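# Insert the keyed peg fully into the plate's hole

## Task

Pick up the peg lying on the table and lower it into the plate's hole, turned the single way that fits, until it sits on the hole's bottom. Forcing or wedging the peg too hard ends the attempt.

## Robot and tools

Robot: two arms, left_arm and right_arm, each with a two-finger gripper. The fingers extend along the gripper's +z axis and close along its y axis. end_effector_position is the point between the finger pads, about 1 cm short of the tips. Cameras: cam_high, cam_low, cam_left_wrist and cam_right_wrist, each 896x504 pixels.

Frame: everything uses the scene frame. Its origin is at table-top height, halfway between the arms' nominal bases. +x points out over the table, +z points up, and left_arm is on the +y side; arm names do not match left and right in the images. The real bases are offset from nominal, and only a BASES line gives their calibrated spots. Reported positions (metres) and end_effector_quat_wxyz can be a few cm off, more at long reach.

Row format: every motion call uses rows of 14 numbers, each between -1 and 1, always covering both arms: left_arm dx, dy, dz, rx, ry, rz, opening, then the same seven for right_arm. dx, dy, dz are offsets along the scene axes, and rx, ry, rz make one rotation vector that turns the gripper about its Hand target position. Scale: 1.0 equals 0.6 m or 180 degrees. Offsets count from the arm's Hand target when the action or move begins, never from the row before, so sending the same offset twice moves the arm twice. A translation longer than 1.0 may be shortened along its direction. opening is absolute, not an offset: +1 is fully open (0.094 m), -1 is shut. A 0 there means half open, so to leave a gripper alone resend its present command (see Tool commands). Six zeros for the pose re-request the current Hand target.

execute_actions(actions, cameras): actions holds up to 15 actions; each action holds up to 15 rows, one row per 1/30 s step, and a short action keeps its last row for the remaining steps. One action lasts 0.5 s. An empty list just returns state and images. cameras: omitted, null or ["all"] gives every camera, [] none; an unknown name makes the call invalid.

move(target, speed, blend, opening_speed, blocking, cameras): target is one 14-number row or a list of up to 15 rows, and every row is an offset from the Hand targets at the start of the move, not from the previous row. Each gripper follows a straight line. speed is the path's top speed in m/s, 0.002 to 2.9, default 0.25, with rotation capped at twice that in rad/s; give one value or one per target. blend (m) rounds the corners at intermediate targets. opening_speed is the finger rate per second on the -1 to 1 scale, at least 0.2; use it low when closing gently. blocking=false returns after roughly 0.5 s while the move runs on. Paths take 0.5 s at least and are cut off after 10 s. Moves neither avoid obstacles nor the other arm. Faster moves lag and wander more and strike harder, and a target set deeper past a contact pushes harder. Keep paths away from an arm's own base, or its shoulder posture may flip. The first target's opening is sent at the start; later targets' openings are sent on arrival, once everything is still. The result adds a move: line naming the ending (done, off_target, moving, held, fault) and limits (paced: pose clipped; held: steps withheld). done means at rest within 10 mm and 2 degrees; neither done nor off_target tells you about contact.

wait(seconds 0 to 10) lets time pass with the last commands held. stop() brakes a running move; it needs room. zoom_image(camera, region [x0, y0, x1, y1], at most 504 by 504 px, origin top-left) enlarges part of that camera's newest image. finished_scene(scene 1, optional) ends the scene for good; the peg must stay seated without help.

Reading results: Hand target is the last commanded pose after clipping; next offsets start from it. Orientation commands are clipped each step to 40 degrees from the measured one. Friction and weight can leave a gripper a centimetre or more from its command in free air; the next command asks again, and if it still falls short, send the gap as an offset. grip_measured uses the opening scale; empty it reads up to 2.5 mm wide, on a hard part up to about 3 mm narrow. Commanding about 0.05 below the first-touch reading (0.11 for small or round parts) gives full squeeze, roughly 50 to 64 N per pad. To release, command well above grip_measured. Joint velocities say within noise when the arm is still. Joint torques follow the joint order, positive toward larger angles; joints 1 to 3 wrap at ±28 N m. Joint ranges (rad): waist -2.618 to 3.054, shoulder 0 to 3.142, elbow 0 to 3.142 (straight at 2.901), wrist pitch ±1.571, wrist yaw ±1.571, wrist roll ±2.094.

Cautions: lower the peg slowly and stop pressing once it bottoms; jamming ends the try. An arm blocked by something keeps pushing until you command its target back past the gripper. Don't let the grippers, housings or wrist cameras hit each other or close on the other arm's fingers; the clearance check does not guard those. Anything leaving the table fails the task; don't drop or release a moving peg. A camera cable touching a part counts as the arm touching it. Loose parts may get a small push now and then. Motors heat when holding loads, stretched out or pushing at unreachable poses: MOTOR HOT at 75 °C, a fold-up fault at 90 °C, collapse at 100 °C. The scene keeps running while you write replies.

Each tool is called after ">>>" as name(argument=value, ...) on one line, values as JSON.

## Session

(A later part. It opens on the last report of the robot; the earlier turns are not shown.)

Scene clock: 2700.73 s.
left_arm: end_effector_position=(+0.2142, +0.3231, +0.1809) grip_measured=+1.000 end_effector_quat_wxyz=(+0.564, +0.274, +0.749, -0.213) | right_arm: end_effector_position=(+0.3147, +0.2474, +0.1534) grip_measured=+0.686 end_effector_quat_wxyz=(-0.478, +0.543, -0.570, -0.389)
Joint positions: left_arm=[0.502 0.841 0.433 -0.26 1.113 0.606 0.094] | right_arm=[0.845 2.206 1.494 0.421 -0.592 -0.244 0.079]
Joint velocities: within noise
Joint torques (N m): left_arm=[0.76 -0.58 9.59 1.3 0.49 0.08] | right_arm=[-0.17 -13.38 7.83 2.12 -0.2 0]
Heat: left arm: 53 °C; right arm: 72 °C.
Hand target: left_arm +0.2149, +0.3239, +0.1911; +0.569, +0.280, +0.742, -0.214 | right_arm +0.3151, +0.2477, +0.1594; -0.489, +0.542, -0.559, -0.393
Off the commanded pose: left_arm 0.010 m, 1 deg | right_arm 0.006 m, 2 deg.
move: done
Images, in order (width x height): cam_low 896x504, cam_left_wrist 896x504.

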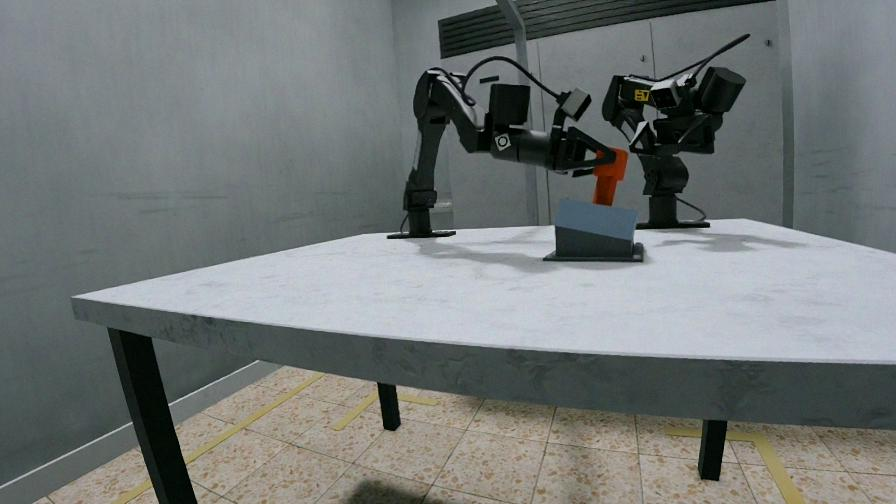

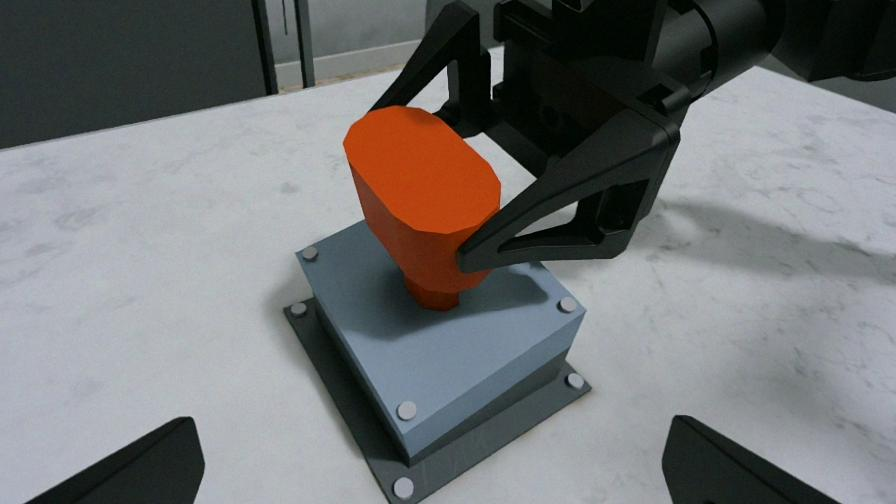

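>>> move(target=[0, 0, 0, 0, 0, 0, 1.0, 0, 0, 0, 0, 0, 0, 0.72], speed=0.05, opening_speed=0.25, cameras=["cam_left_wrist"])

>>> zoom_image(camera="cam_left_wrist", region=[300, 60, 640, 330])

Scene clock: 2722.70 s.
left_arm: end_effector_position=(+0.2142, +0.3231, +0.1809) grip_measured=+1.000 end_effector_quat_wxyz=(+0.564, +0.274, +0.749, -0.213) | right_arm: end_effector_position=(+0.3147, +0.2475, +0.1534) grip_measured=+0.719 end_effector_quat_wxyz=(-0.479, +0.543, -0.570, -0.389)
Joint positions: left_arm=[0.502 0.841 0.433 -0.26 1.113 0.606 0.094] | right_arm=[0.845 2.206 1.494 0.421 -0.592 -0.244 0.081]
Joint velocities: within noise
Joint torques (N m): left_arm=[0.75 -0.55 9.61 1.3 0.48 0.1] | right_arm=[-0.17 -13.38 7.86 2.12 -0.19 0]
Heat: left arm: 53 °C; right arm: 67 °C.
Hand target: left_arm +0.2149, +0.3239, +0.1911; +0.569, +0.280, +0.742, -0.214 | right_arm +0.3151, +0.2477, +0.1594; -0.490, +0.542, -0.559, -0.393
Off the commanded pose: left_arm 0.010 m, 1 deg | right_arm 0.006 m, 2 deg.
move: done
Images, in order (width x height): cam_left_wrist 896x504.

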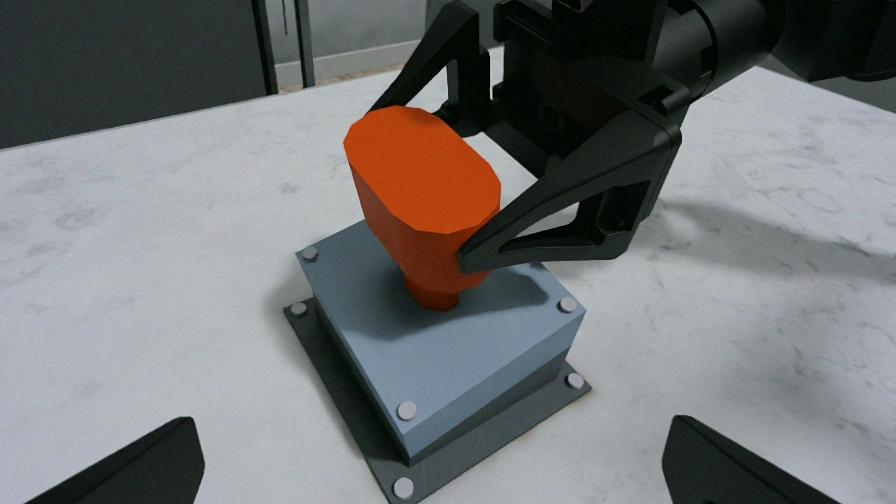

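Scaled by 1.482 from the camera's 896x504 image, which has a finer 1280x720 frame.

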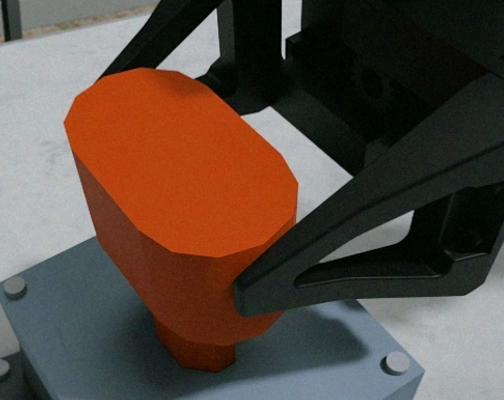

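>>> move(target=[0, 0, 0, 0, 0, 0, 1.0, 0, 0, 0, 0, 0, 0, 1.0], speed=0.05, opening_speed=0.3, cameras=["cam_left_wrist", "cam_low"])

>>> zoom_image(camera="cam_left_wrist", region=[300, 60, 640, 330])

>>> zoom_image(camera="cam_low", region=[585, 135, 635, 215])

Scene clock: 2732.63 s.
left_arm: end_effector_position=(+0.2142, +0.3231, +0.1809) grip_measured=+1.000 end_effector_quat_wxyz=(+0.564, +0.274, +0.749, -0.213) | right_arm: end_effector_position=(+0.3155, +0.2483, +0.1572) grip_measured=+0.997 end_effector_quat_wxyz=(-0.486, +0.542, -0.564, -0.390)
Joint positions: left_arm=[0.502 0.841 0.433 -0.26 1.113 0.606 0.094] | right_arm=[0.845 2.206 1.494 0.439 -0.592 -0.244 0.094]
Joint velocities: within noise
Joint torques (N m): left_arm=[0.75 -0.55 9.59 1.29 0.48 0.09] | right_arm=[-0.17 -13.34 7.87 1.93 -0.18 0]
Heat: left arm: 53 °C; right arm: 67 °C.
Hand target: left_arm +0.2149, +0.3239, +0.1911; +0.569, +0.280, +0.742, -0.214 | right_arm +0.3151, +0.2477, +0.1594; -0.490, +0.542, -0.559, -0.392
Off the commanded pose: left_arm 0.010 m, 1 deg | right_arm 0.002 m, 1 deg.
move: done
Images, in order (width x height): cam_low 896x504, cam_left_wrist 896x504.

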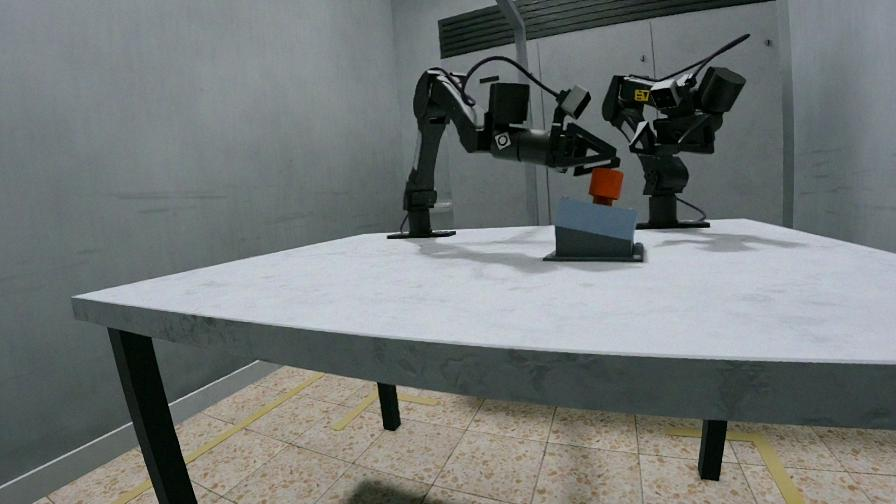

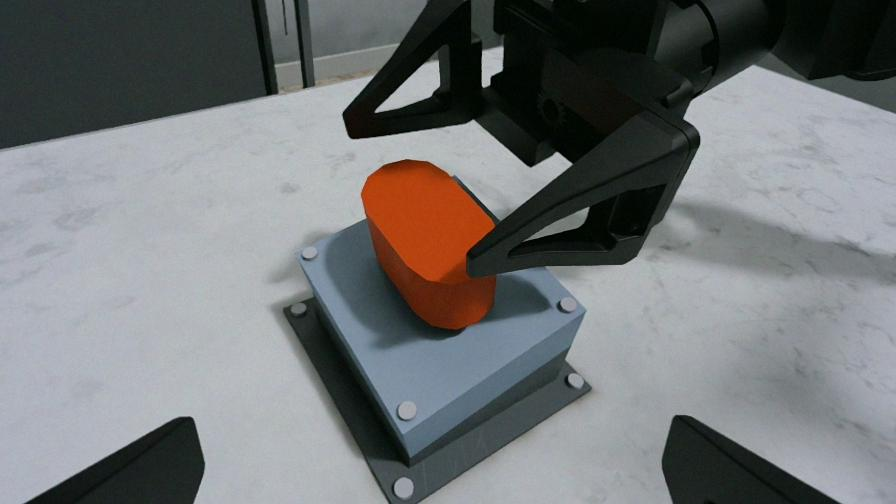

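Scaled by 1.482 from the camera's 896x504 image, which has a finer 1280x720 frame.

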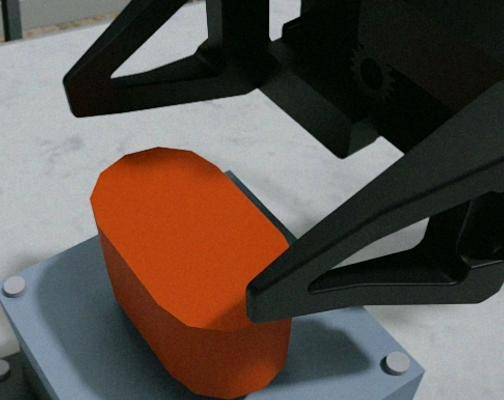

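Scaled by 6.300 from the camera's 896x504 image, which has a finer 1280x720 frame.

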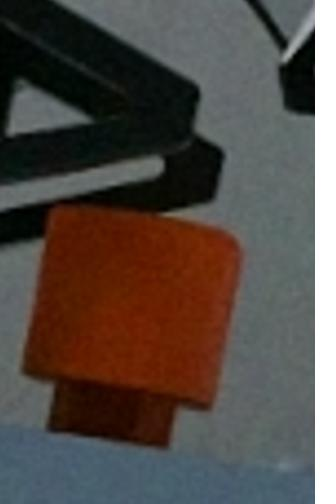

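>>> move(target=[0, 0, 0, 0, 0, 0, 1.0, 0, 0, 0.05, 0, 0, 0, 1.0], speed=0.1, cameras=["cam_left_wrist", "cam_low"])

>>> zoom_image(camera="cam_low", region=[585, 135, 635, 215])

>>> zoom_image(camera="cam_left_wrist", region=[300, 100, 600, 370])

Scene clock: 2788.10 s.
left_arm: end_effector_position=(+0.2142, +0.3231, +0.1809) grip_measured=+1.000 end_effector_quat_wxyz=(+0.564, +0.274, +0.749, -0.213) | right_arm: end_effector_position=(+0.3147, +0.2474, +0.1510) grip_measured=+0.997 end_effector_quat_wxyz=(-0.467, +0.544, -0.579, -0.389)
Joint positions: left_arm=[0.502 0.841 0.433 -0.26 1.113 0.606 0.094] | right_arm=[0.845 2.206 1.51 0.375 -0.592 -0.244 0.094]
Joint velocities: within noise
Joint torques (N m): left_arm=[0.75 -0.57 9.61 1.3 0.48 0.09] | right_arm=[-0.16 -17.88 10.91 1.58 -0.19 0.01]
Heat: left arm: 53 °C; right arm: 67 °C.
Hand target: left_arm +0.2149, +0.3239, +0.1911; +0.569, +0.280, +0.742, -0.214 | right_arm +0.3151, +0.2477, +0.1894; -0.490, +0.542, -0.559, -0.392
Off the commanded pose: left_arm 0.010 m, 1 deg | right_arm 0.038 m, 4 deg.
move: off_target (right_arm)
Images, in order (width x height): cam_low 896x504, cam_left_wrist 896x504.

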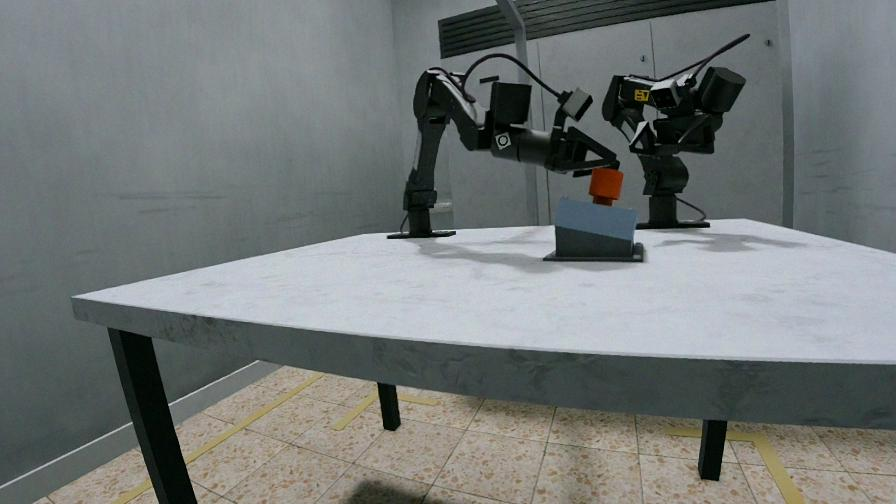

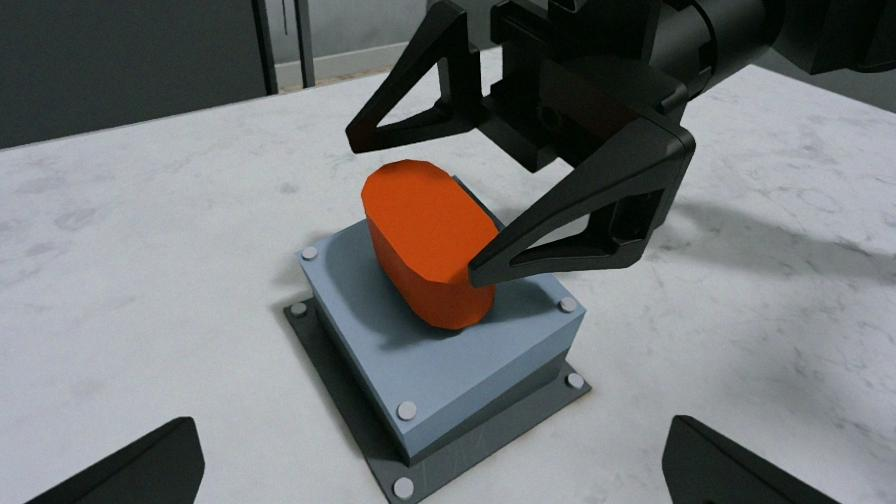

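Scaled by 6.300 from the camera's 896x504 image, which has a finer 1280x720 frame.

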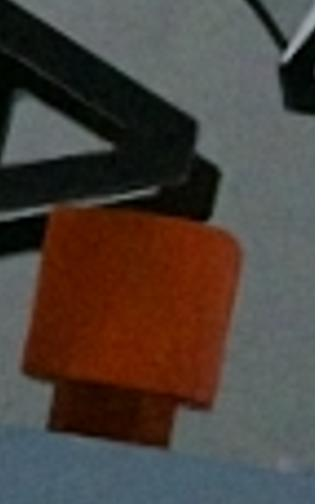

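Scaled by 1.680 from the camera's 896x504 image, which has a finer 1280x720 frame.

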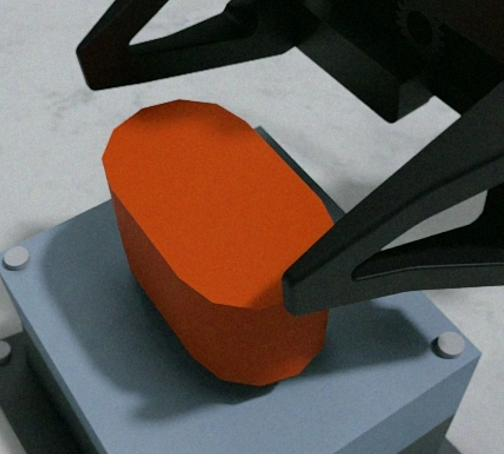

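>>> move(target=[0, 0, 0, 0, 0, 0, 1.0, 0, 0, 0.05, 0, 0, 0, 1.0], speed=0.2, cameras=["cam_left_wrist", "cam_low"])

Scene clock: 2798.17 s.
left_arm: end_effector_position=(+0.2142, +0.3231, +0.1809) grip_measured=+1.000 end_effector_quat_wxyz=(+0.564, +0.274, +0.749, -0.213) | right_arm: end_effector_position=(+0.3163, +0.2492, +0.1884) grip_measured=+0.997 end_effector_quat_wxyz=(-0.472, +0.544, -0.575, -0.389)
Joint positions: left_arm=[0.502 0.841 0.433 -0.26 1.113 0.606 0.094] | right_arm=[0.845 2.16 1.582 0.27 -0.592 -0.244 0.094]
Joint velocities: within noise
Joint torques (N m): left_arm=[0.72 -0.59 9.61 1.29 0.5 0.1] | right_arm=[-0.16 -16.91 10.71 1.58 -0.19 0.01]
Heat: left arm: 53 °C; right arm: 71 °C.
Hand target: left_arm +0.2149, +0.3239, +0.1911; +0.569, +0.280, +0.742, -0.214 | right_arm +0.3151, +0.2477, +0.2195; -0.490, +0.542, -0.559, -0.392
Off the commanded pose: left_arm 0.010 m, 1 deg | right_arm 0.031 m, 3 deg.
move: off_target (right_arm)
Images, in order (width x height): cam_low 896x504, cam_left_wrist 896x504.

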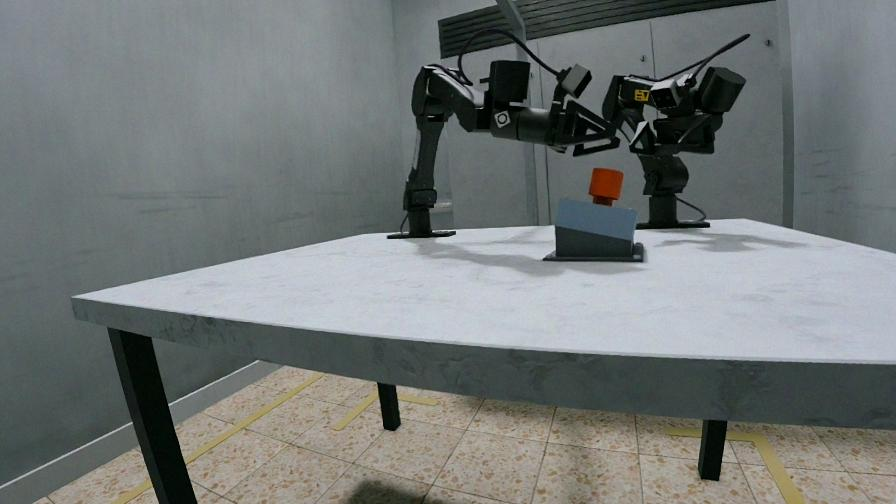

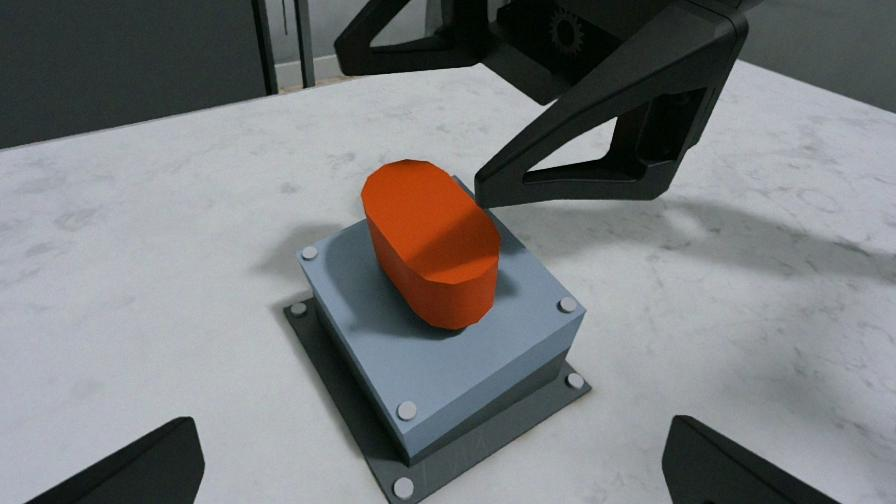

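>>> move(target=[0, 0, 0, 0, 0, 0, 1.0, 0, 0.03, -0.005, 0, 0, 0, -1.0], speed=0.15, cameras=["cam_left_wrist", "cam_low"])

>>> zoom_image(camera="cam_low", region=[570, 110, 660, 220])

Scene clock: 2857.17 s.
left_arm: end_effector_position=(+0.2142, +0.3231, +0.1809) grip_measured=+1.000 end_effector_quat_wxyz=(+0.564, +0.274, +0.749, -0.213) | right_arm: end_effector_position=(+0.3139, +0.2618, +0.2170) grip_measured=-0.988 end_effector_quat_wxyz=(-0.492, +0.544, -0.555, -0.392)
Joint positions: left_arm=[0.502 0.841 0.433 -0.26 1.113 0.606 0.094] | right_arm=[0.864 2.16 1.654 0.254 -0.582 -0.243 0.001]
Joint velocities: within noise
Joint torques (N m): left_arm=[0.73 -0.57 9.63 1.29 0.48 0.09] | right_arm=[0.35 -12.1 11.21 1.58 -0.03 0.07]
Heat: left arm: 53 °C; right arm: 74 °C.
Hand target: left_arm +0.2149, +0.3239, +0.1911; +0.569, +0.280, +0.742, -0.214 | right_arm +0.3150, +0.2657, +0.2165; -0.490, +0.542, -0.559, -0.393
Off the commanded pose: left_arm 0.010 m, 1 deg | right_arm 0.004 m, 1 deg.
move: done
Images, in order (width x height): cam_low 896x504, cam_left_wrist 896x504.

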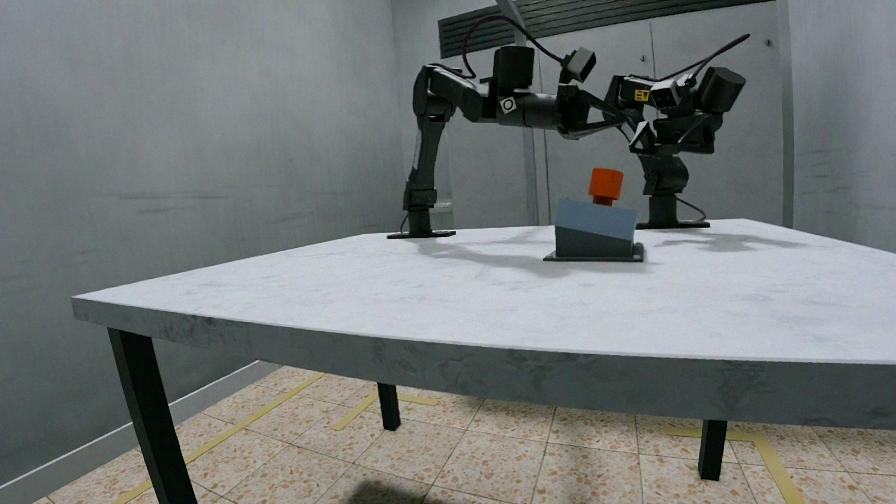

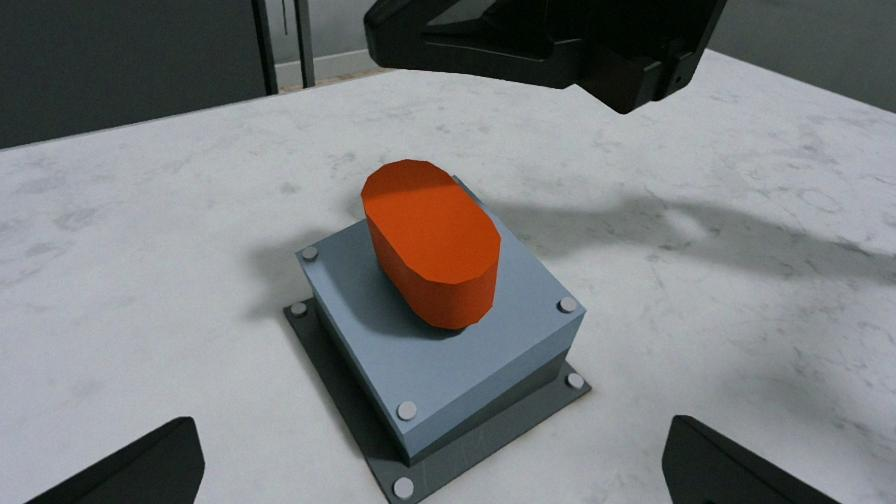

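Scaled by 4.582 from the camera's 896x504 image, which has a finer 1280x720 frame.

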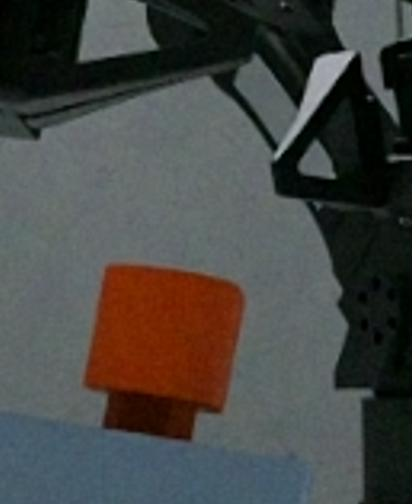

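>>> move(target=[0, 0, 0, 0, 0, 0, 1.0, 0, 0.008, -0.075, 0, 0, 0, -1.0], speed=0.12, cameras=["cam_left_wrist", "cam_low"])

>>> zoom_image(camera="cam_low", region=[570, 110, 660, 220])

Scene clock: 2908.77 s.
left_arm: end_effector_position=(+0.2142, +0.3231, +0.1809) grip_measured=+1.000 end_effector_quat_wxyz=(+0.564, +0.274, +0.749, -0.213) | right_arm: end_effector_position=(+0.3153, +0.2663, +0.1864) grip_measured=-0.988 end_effector_quat_wxyz=(-0.496, +0.543, -0.553, -0.392)
Joint positions: left_arm=[0.502 0.841 0.433 -0.26 1.113 0.606 0.094] | right_arm=[0.869 2.214 1.606 0.365 -0.575 -0.242 0.001]
Joint velocities: within noise
Joint torques (N m): left_arm=[0.76 -0.54 9.59 1.3 0.48 0.1] | right_arm=[0.5 -10.99 8.55 1.95 -0.01 0.07]
Heat: left arm: 53 °C; right arm: 68 °C.
Hand target: left_arm +0.2149, +0.3239, +0.1911; +0.569, +0.280, +0.742, -0.214 | right_arm +0.3150, +0.2705, +0.1714; -0.490, +0.542, -0.559, -0.392
Off the commanded pose: left_arm 0.010 m, 1 deg | right_arm 0.015 m, 1 deg.
move: off_target (right_arm)
Images, in order (width x height): cam_low 896x504, cam_left_wrist 896x504.

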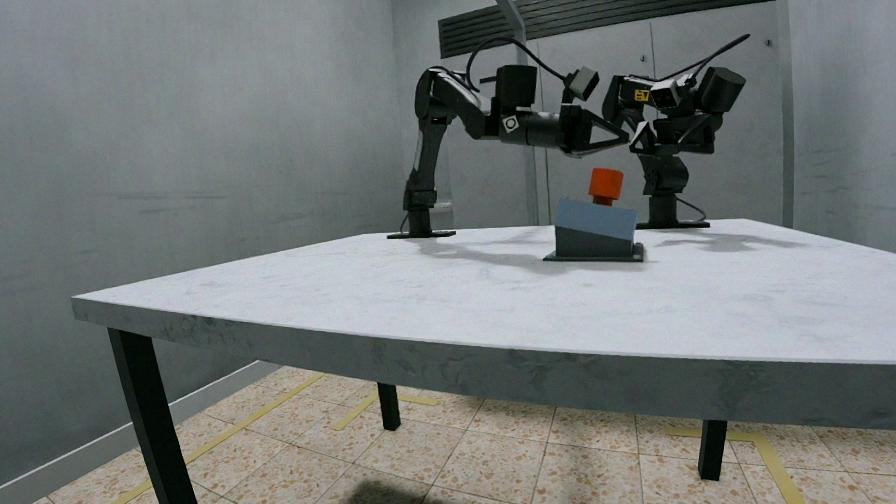

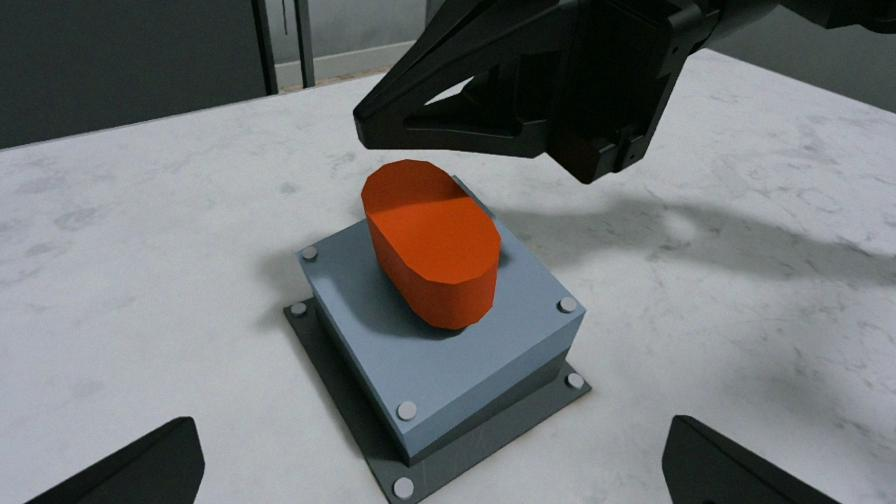

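Scaled by 4.582 from the camera's 896x504 image, which has a finer 1280x720 frame.

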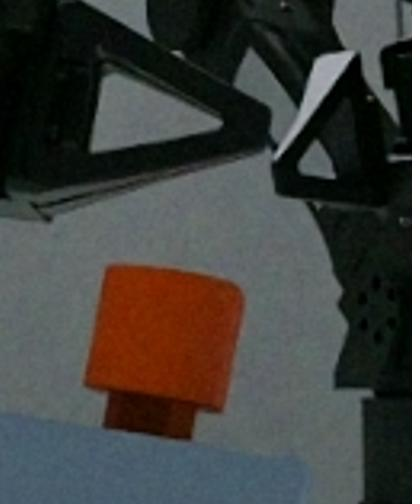

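>>> move(target=[0, 0, 0, 0, 0, 0, 1.0, -0.002, -0.045, 0.012, -0.175, 0, 0, -1.0], speed=0.2, cameras=["cam_left_wrist", "cam_low"])

>>> zoom_image(camera="cam_low", region=[560, 100, 660, 220])

Scene clock: 2937.33 s.
left_arm: end_effector_position=(+0.2142, +0.3231, +0.1809) grip_measured=+1.000 end_effector_quat_wxyz=(+0.564, +0.274, +0.749, -0.213) | right_arm: end_effector_position=(+0.3147, +0.2384, +0.1919) grip_measured=-0.988 end_effector_quat_wxyz=(-0.336, +0.648, -0.645, -0.227)
Joint positions: left_arm=[0.502 0.841 0.433 -0.26 1.113 0.606 0.094] | right_arm=[0.894 2.295 2.236 -0.743 -0.365 -0.546 0.001]
Joint velocities: within noise
Joint torques (N m): left_arm=[0.75 -0.57 9.59 1.3 0.49 0.09] | right_arm=[0.5 -10.92 11.23 1.24 -0.18 -0.09]
Heat: left arm: 53 °C; right arm: 73 °C.
Hand target: left_arm +0.2149, +0.3239, +0.1911; +0.569, +0.280, +0.742, -0.214 | right_arm +0.3138, +0.2435, +0.1788; -0.324, +0.655, -0.644, -0.226
Off the commanded pose: left_arm 0.010 m, 1 deg | right_arm 0.014 m, 2 deg.
move: off_target (right_arm)
Images, in order (width x height): cam_low 896x504, cam_left_wrist 896x504.

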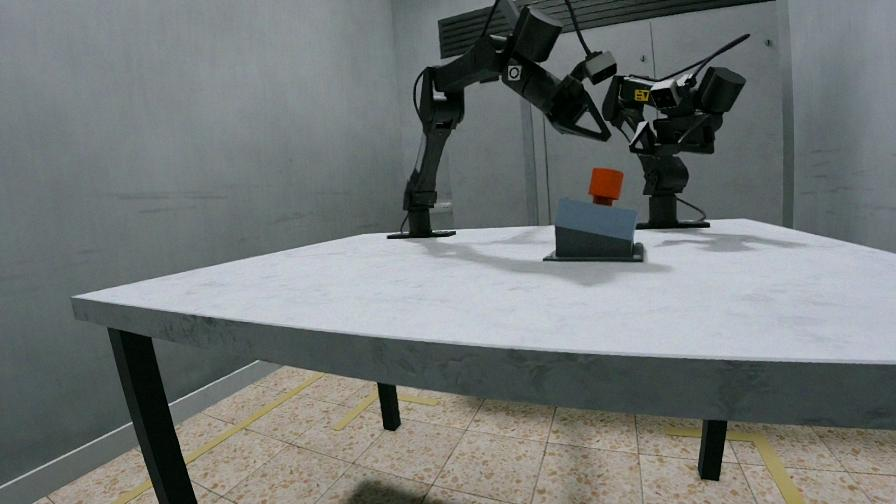

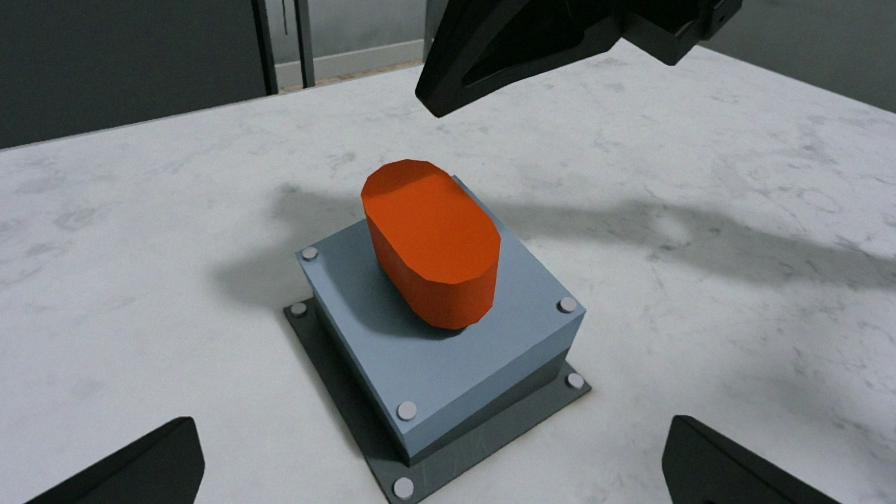

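Scaled by 4.200 from the camera's 896x504 image, which has a finer 1280x720 frame.

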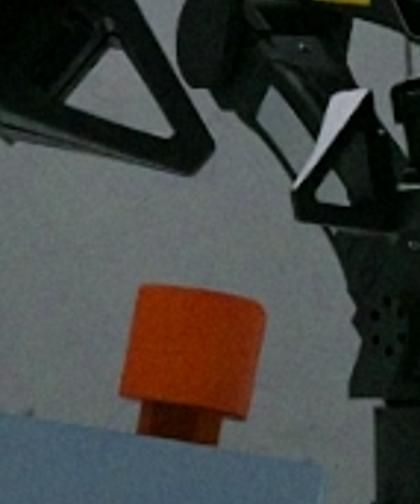

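>>> move(target=[0, 0, 0, 0, 0, 0, 1.0, 0, 0.004, -0.065, 0, 0, 0, -1.0], speed=0.12, cameras=["cam_left_wrist", "cam_low"])

>>> zoom_image(camera="cam_low", region=[560, 100, 660, 220])

Scene clock: 2962.70 s.
left_arm: end_effector_position=(+0.2142, +0.3231, +0.1809) grip_measured=+1.000 end_effector_quat_wxyz=(+0.564, +0.274, +0.749, -0.213) | right_arm: end_effector_position=(+0.3156, +0.2408, +0.1560) grip_measured=-0.988 end_effector_quat_wxyz=(-0.332, +0.649, -0.646, -0.226)
Joint positions: left_arm=[0.502 0.841 0.433 -0.26 1.113 0.606 0.094] | right_arm=[0.897 2.295 2.099 -0.615 -0.361 -0.546 0.001]
Joint velocities: within noise
Joint torques (N m): left_arm=[0.76 -0.58 9.61 1.3 0.49 0.09] | right_arm=[0.57 -11.78 8.16 1.57 -0.19 -0.07]
Heat: left arm: 53 °C; right arm: 68 °C.
Hand target: left_arm +0.2149, +0.3239, +0.1911; +0.569, +0.280, +0.742, -0.214 | right_arm +0.3138, +0.2460, +0.1399; -0.324, +0.655, -0.644, -0.226
Off the commanded pose: left_arm 0.010 m, 1 deg | right_arm 0.017 m, 1 deg.
move: off_target (right_arm)
Images, in order (width x height): cam_low 896x504, cam_left_wrist 896x504.

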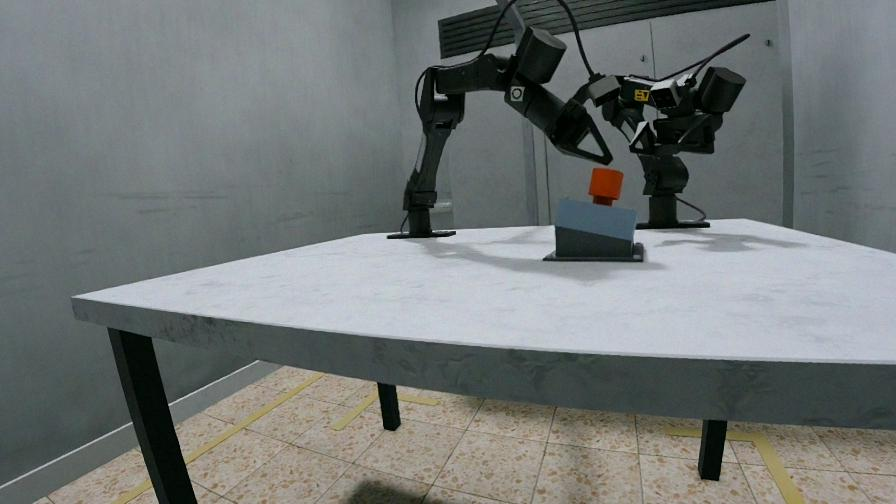

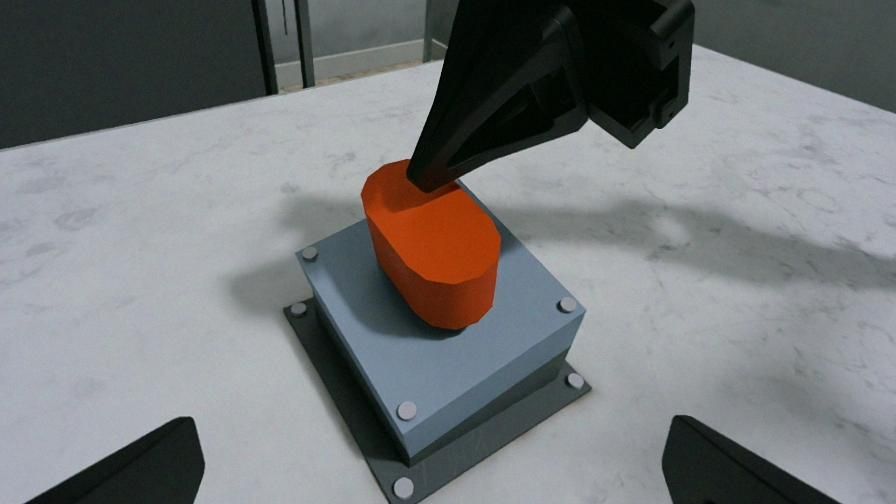

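Scaled by 4.200 from the camera's 896x504 image, which has a finer 1280x720 frame.

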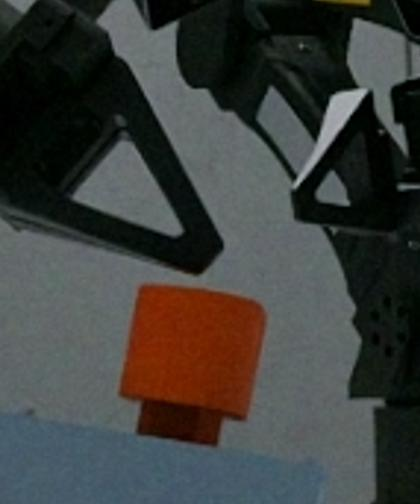

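>>> move(target=[0, 0, 0, 0, 0, 0, 1.0, -0.010, 0.007, -0.035, 0, 0, 0, -1.0], speed=0.08, cameras=["cam_left_wrist", "cam_low"])

>>> zoom_image(camera="cam_low", region=[560, 120, 660, 220])

Scene clock: 2986.73 s.
left_arm: end_effector_position=(+0.2142, +0.3231, +0.1809) grip_measured=+1.000 end_effector_quat_wxyz=(+0.564, +0.274, +0.749, -0.213) | right_arm: end_effector_position=(+0.3123, +0.2510, +0.1441) grip_measured=-0.988 end_effector_quat_wxyz=(-0.348, +0.651, -0.634, -0.229)
Joint positions: left_arm=[0.502 0.841 0.433 -0.26 1.113 0.606 0.094] | right_arm=[0.912 2.295 2.027 -0.503 -0.359 -0.546 0.001]
Joint velocities: within noise
Joint torques (N m): left_arm=[0.73 -0.58 9.63 1.3 0.49 0.09] | right_arm=[0.51 -11.84 7.25 1.33 -0.1 0.04]
Heat: left arm: 53 °C; right arm: 67 °C.
Hand target: left_arm +0.2149, +0.3239, +0.1911; +0.569, +0.280, +0.742, -0.214 | right_arm +0.3078, +0.2501, +0.1188; -0.324, +0.655, -0.644, -0.226
Off the commanded pose: left_arm 0.010 m, 1 deg | right_arm 0.026 m, 3 deg.
move: off_target (right_arm)
Images, in order (width x height): cam_low 896x504, cam_left_wrist 896x504.

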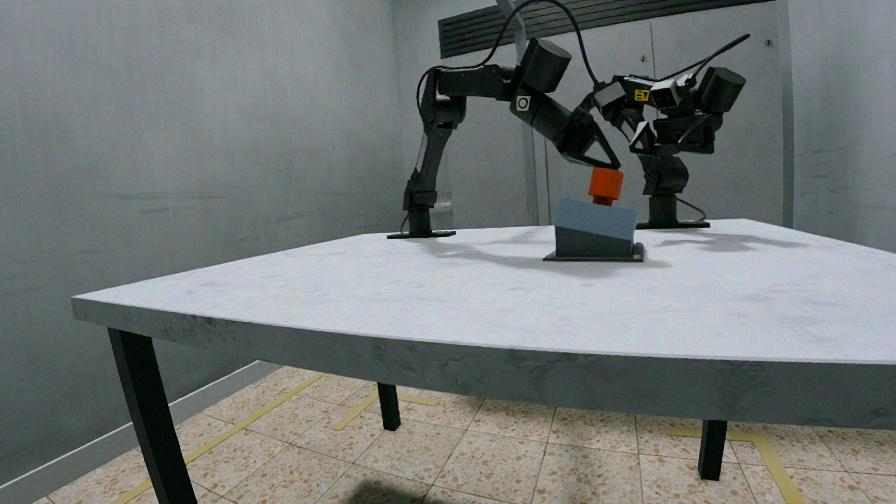

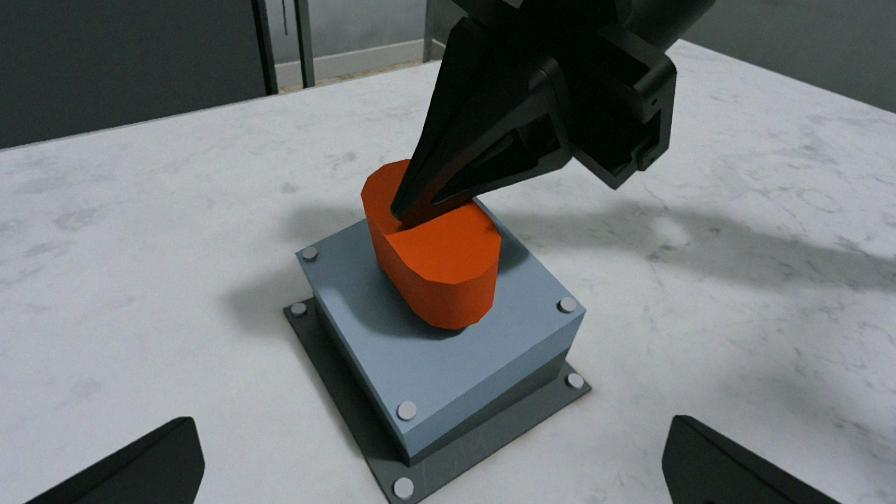

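Scaled by 5.040 from the camera's 896x504 image, which has a finer 1280x720 frame.

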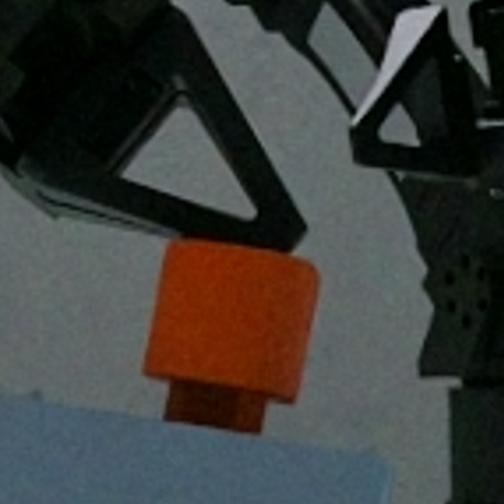

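>>> move(target=[0, 0, 0, 0, 0, 0, 1.0, 0.0, -0.008, -0.035, 0, 0, 0, -1.0], speed=0.06, cameras=["cam_left_wrist", "cam_low"])

>>> zoom_image(camera="cam_low", region=[560, 120, 660, 220])

Scene clock: 2997.33 s.
left_arm: end_effector_position=(+0.2142, +0.3231, +0.1809) grip_measured=+1.000 end_effector_quat_wxyz=(+0.564, +0.274, +0.749, -0.213) | right_arm: end_effector_position=(+0.3164, +0.2606, +0.1400) grip_measured=-0.988 end_effector_quat_wxyz=(-0.380, +0.648, -0.616, -0.239)
Joint positions: left_arm=[0.502 0.841 0.433 -0.26 1.113 0.606 0.094] | right_arm=[0.912 2.295 1.956 -0.357 -0.374 -0.546 0.001]
Joint velocities: within noise
Joint torques (N m): left_arm=[0.75 -0.55 9.59 1.3 0.49 0.09] | right_arm=[0.02 -12.25 5.86 0.71 0.04 0]
Heat: left arm: 53 °C; right arm: 66 °C.
Hand target: left_arm +0.2149, +0.3239, +0.1911; +0.569, +0.280, +0.742, -0.214 | right_arm +0.3079, +0.2453, +0.0978; -0.324, +0.655, -0.644, -0.226
Off the commanded pose: left_arm 0.010 m, 1 deg | right_arm 0.046 m, 7 deg.
move: off_target (right_arm)
Images, in order (width x height): cam_low 896x504, cam_left_wrist 896x504.

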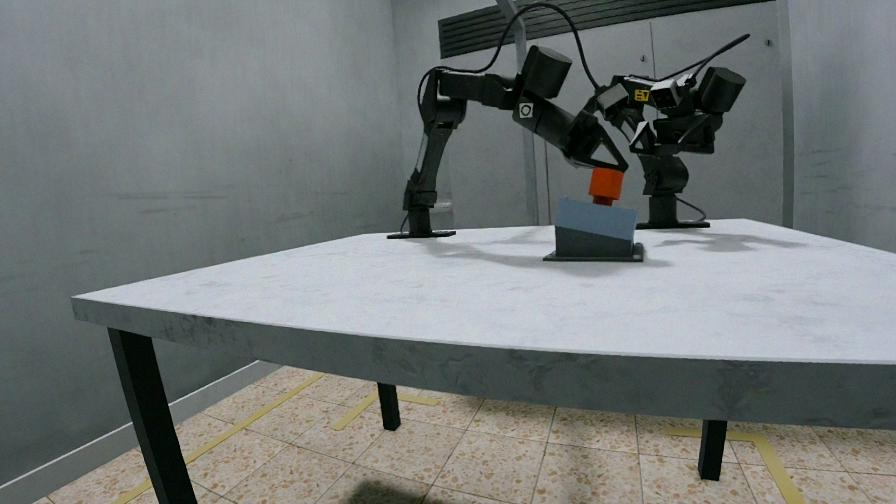

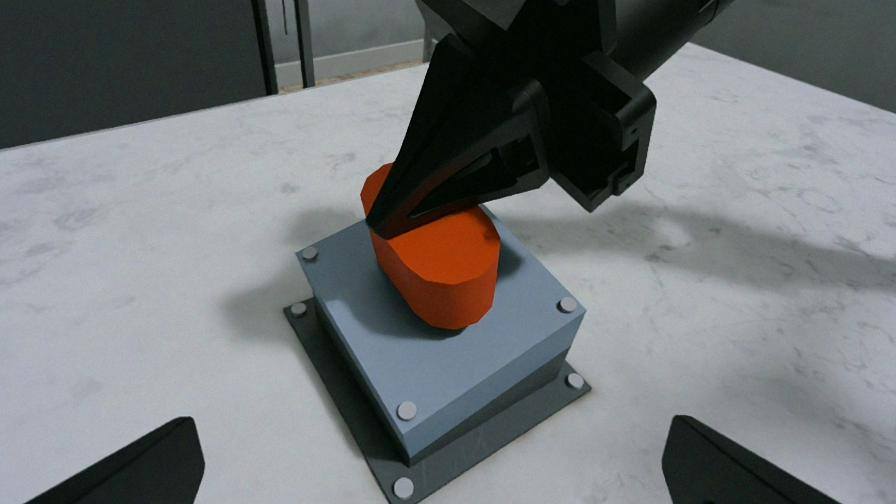

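Scaled by 5.040 from the camera's 896x504 image, which has a finer 1280x720 frame.

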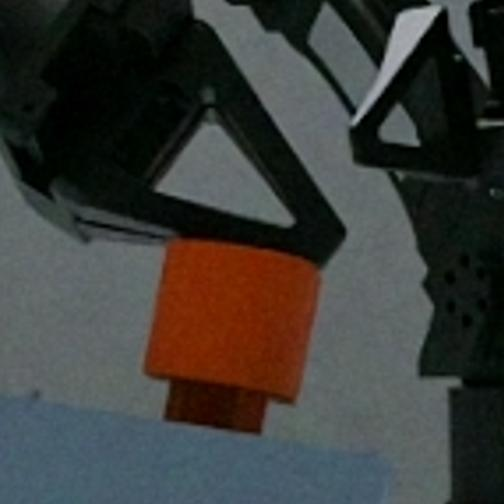

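>>> move(target=[0, 0, 0, 0, 0, 0, 1.0, 0.0, -0.03, -0.025, 0, 0, 0, -1.0], speed=0.06, cameras=["cam_left_wrist", "cam_low"])

>>> zoom_image(camera="cam_low", region=[560, 120, 660, 220])

Scene clock: 3070.73 s.
left_arm: end_effector_position=(+0.2142, +0.3231, +0.1809) grip_measured=+1.000 end_effector_quat_wxyz=(+0.564, +0.274, +0.749, -0.213) | right_arm: end_effector_position=(+0.3159, +0.2613, +0.1398) grip_measured=-0.988 end_effector_quat_wxyz=(-0.410, +0.644, -0.596, -0.249)
Joint positions: left_arm=[0.502 0.841 0.433 -0.26 1.113 0.606 0.094] | right_arm=[0.908 2.262 1.843 -0.205 -0.394 -0.548 0.001]
Joint velocities: within noise
Joint torques (N m): left_arm=[0.73 -0.57 9.65 1.29 0.49 0.08] | right_arm=[-1.42 -12.82 4.4 0.09 0.11 -0.11]
Heat: left arm: 53 °C; right arm: 66 °C.
Hand target: left_arm +0.2149, +0.3239, +0.1911; +0.569, +0.280, +0.742, -0.214 | right_arm +0.3079, +0.2273, +0.0828; -0.324, +0.655, -0.644, -0.226
Off the commanded pose: left_arm 0.010 m, 1 deg | right_arm 0.067 m, 12 deg.
move: off_target (right_arm)
Images, in order (width x height): cam_low 896x504, cam_left_wrist 896x504.

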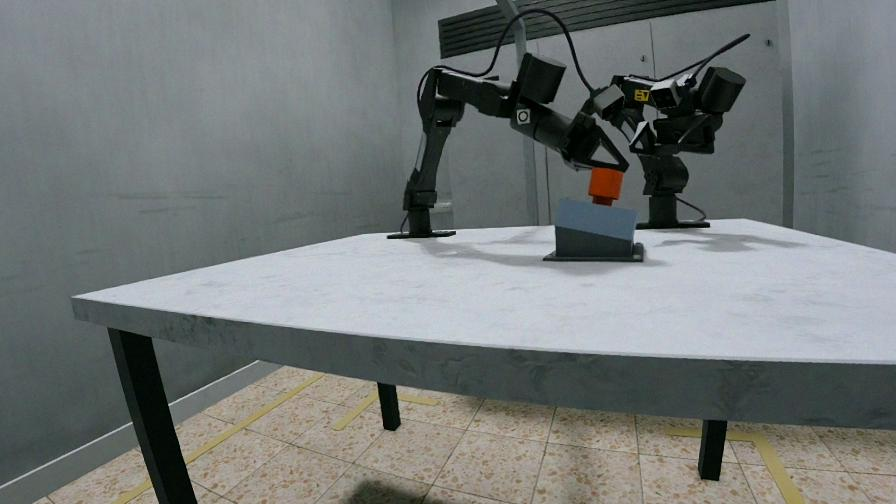

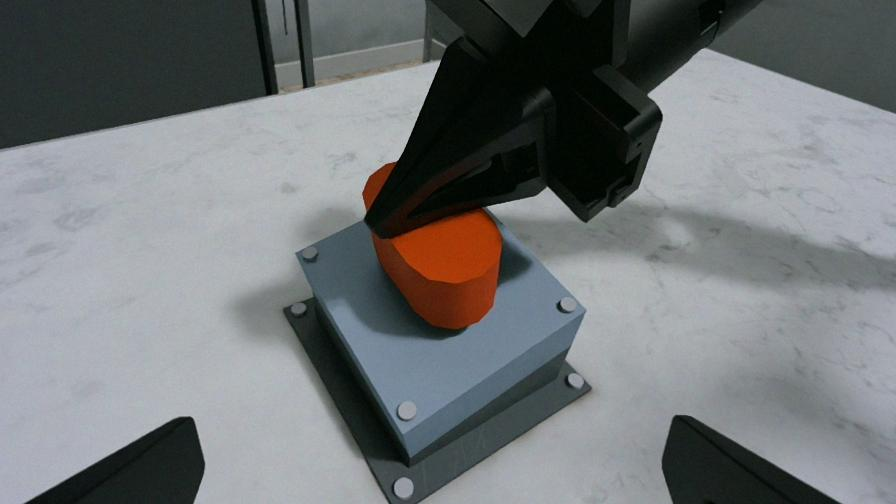

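Scaled by 5.040 from the camera's 896x504 image, which has a finer 1280x720 frame.

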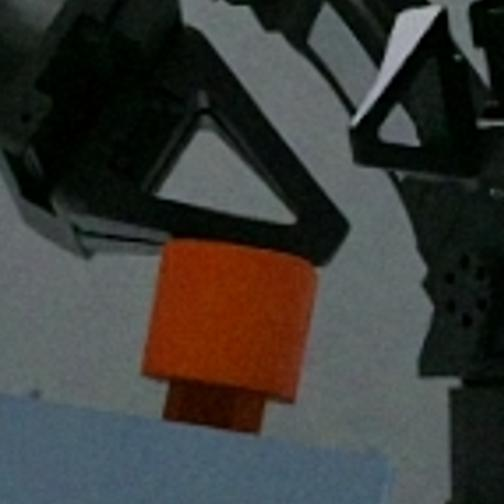

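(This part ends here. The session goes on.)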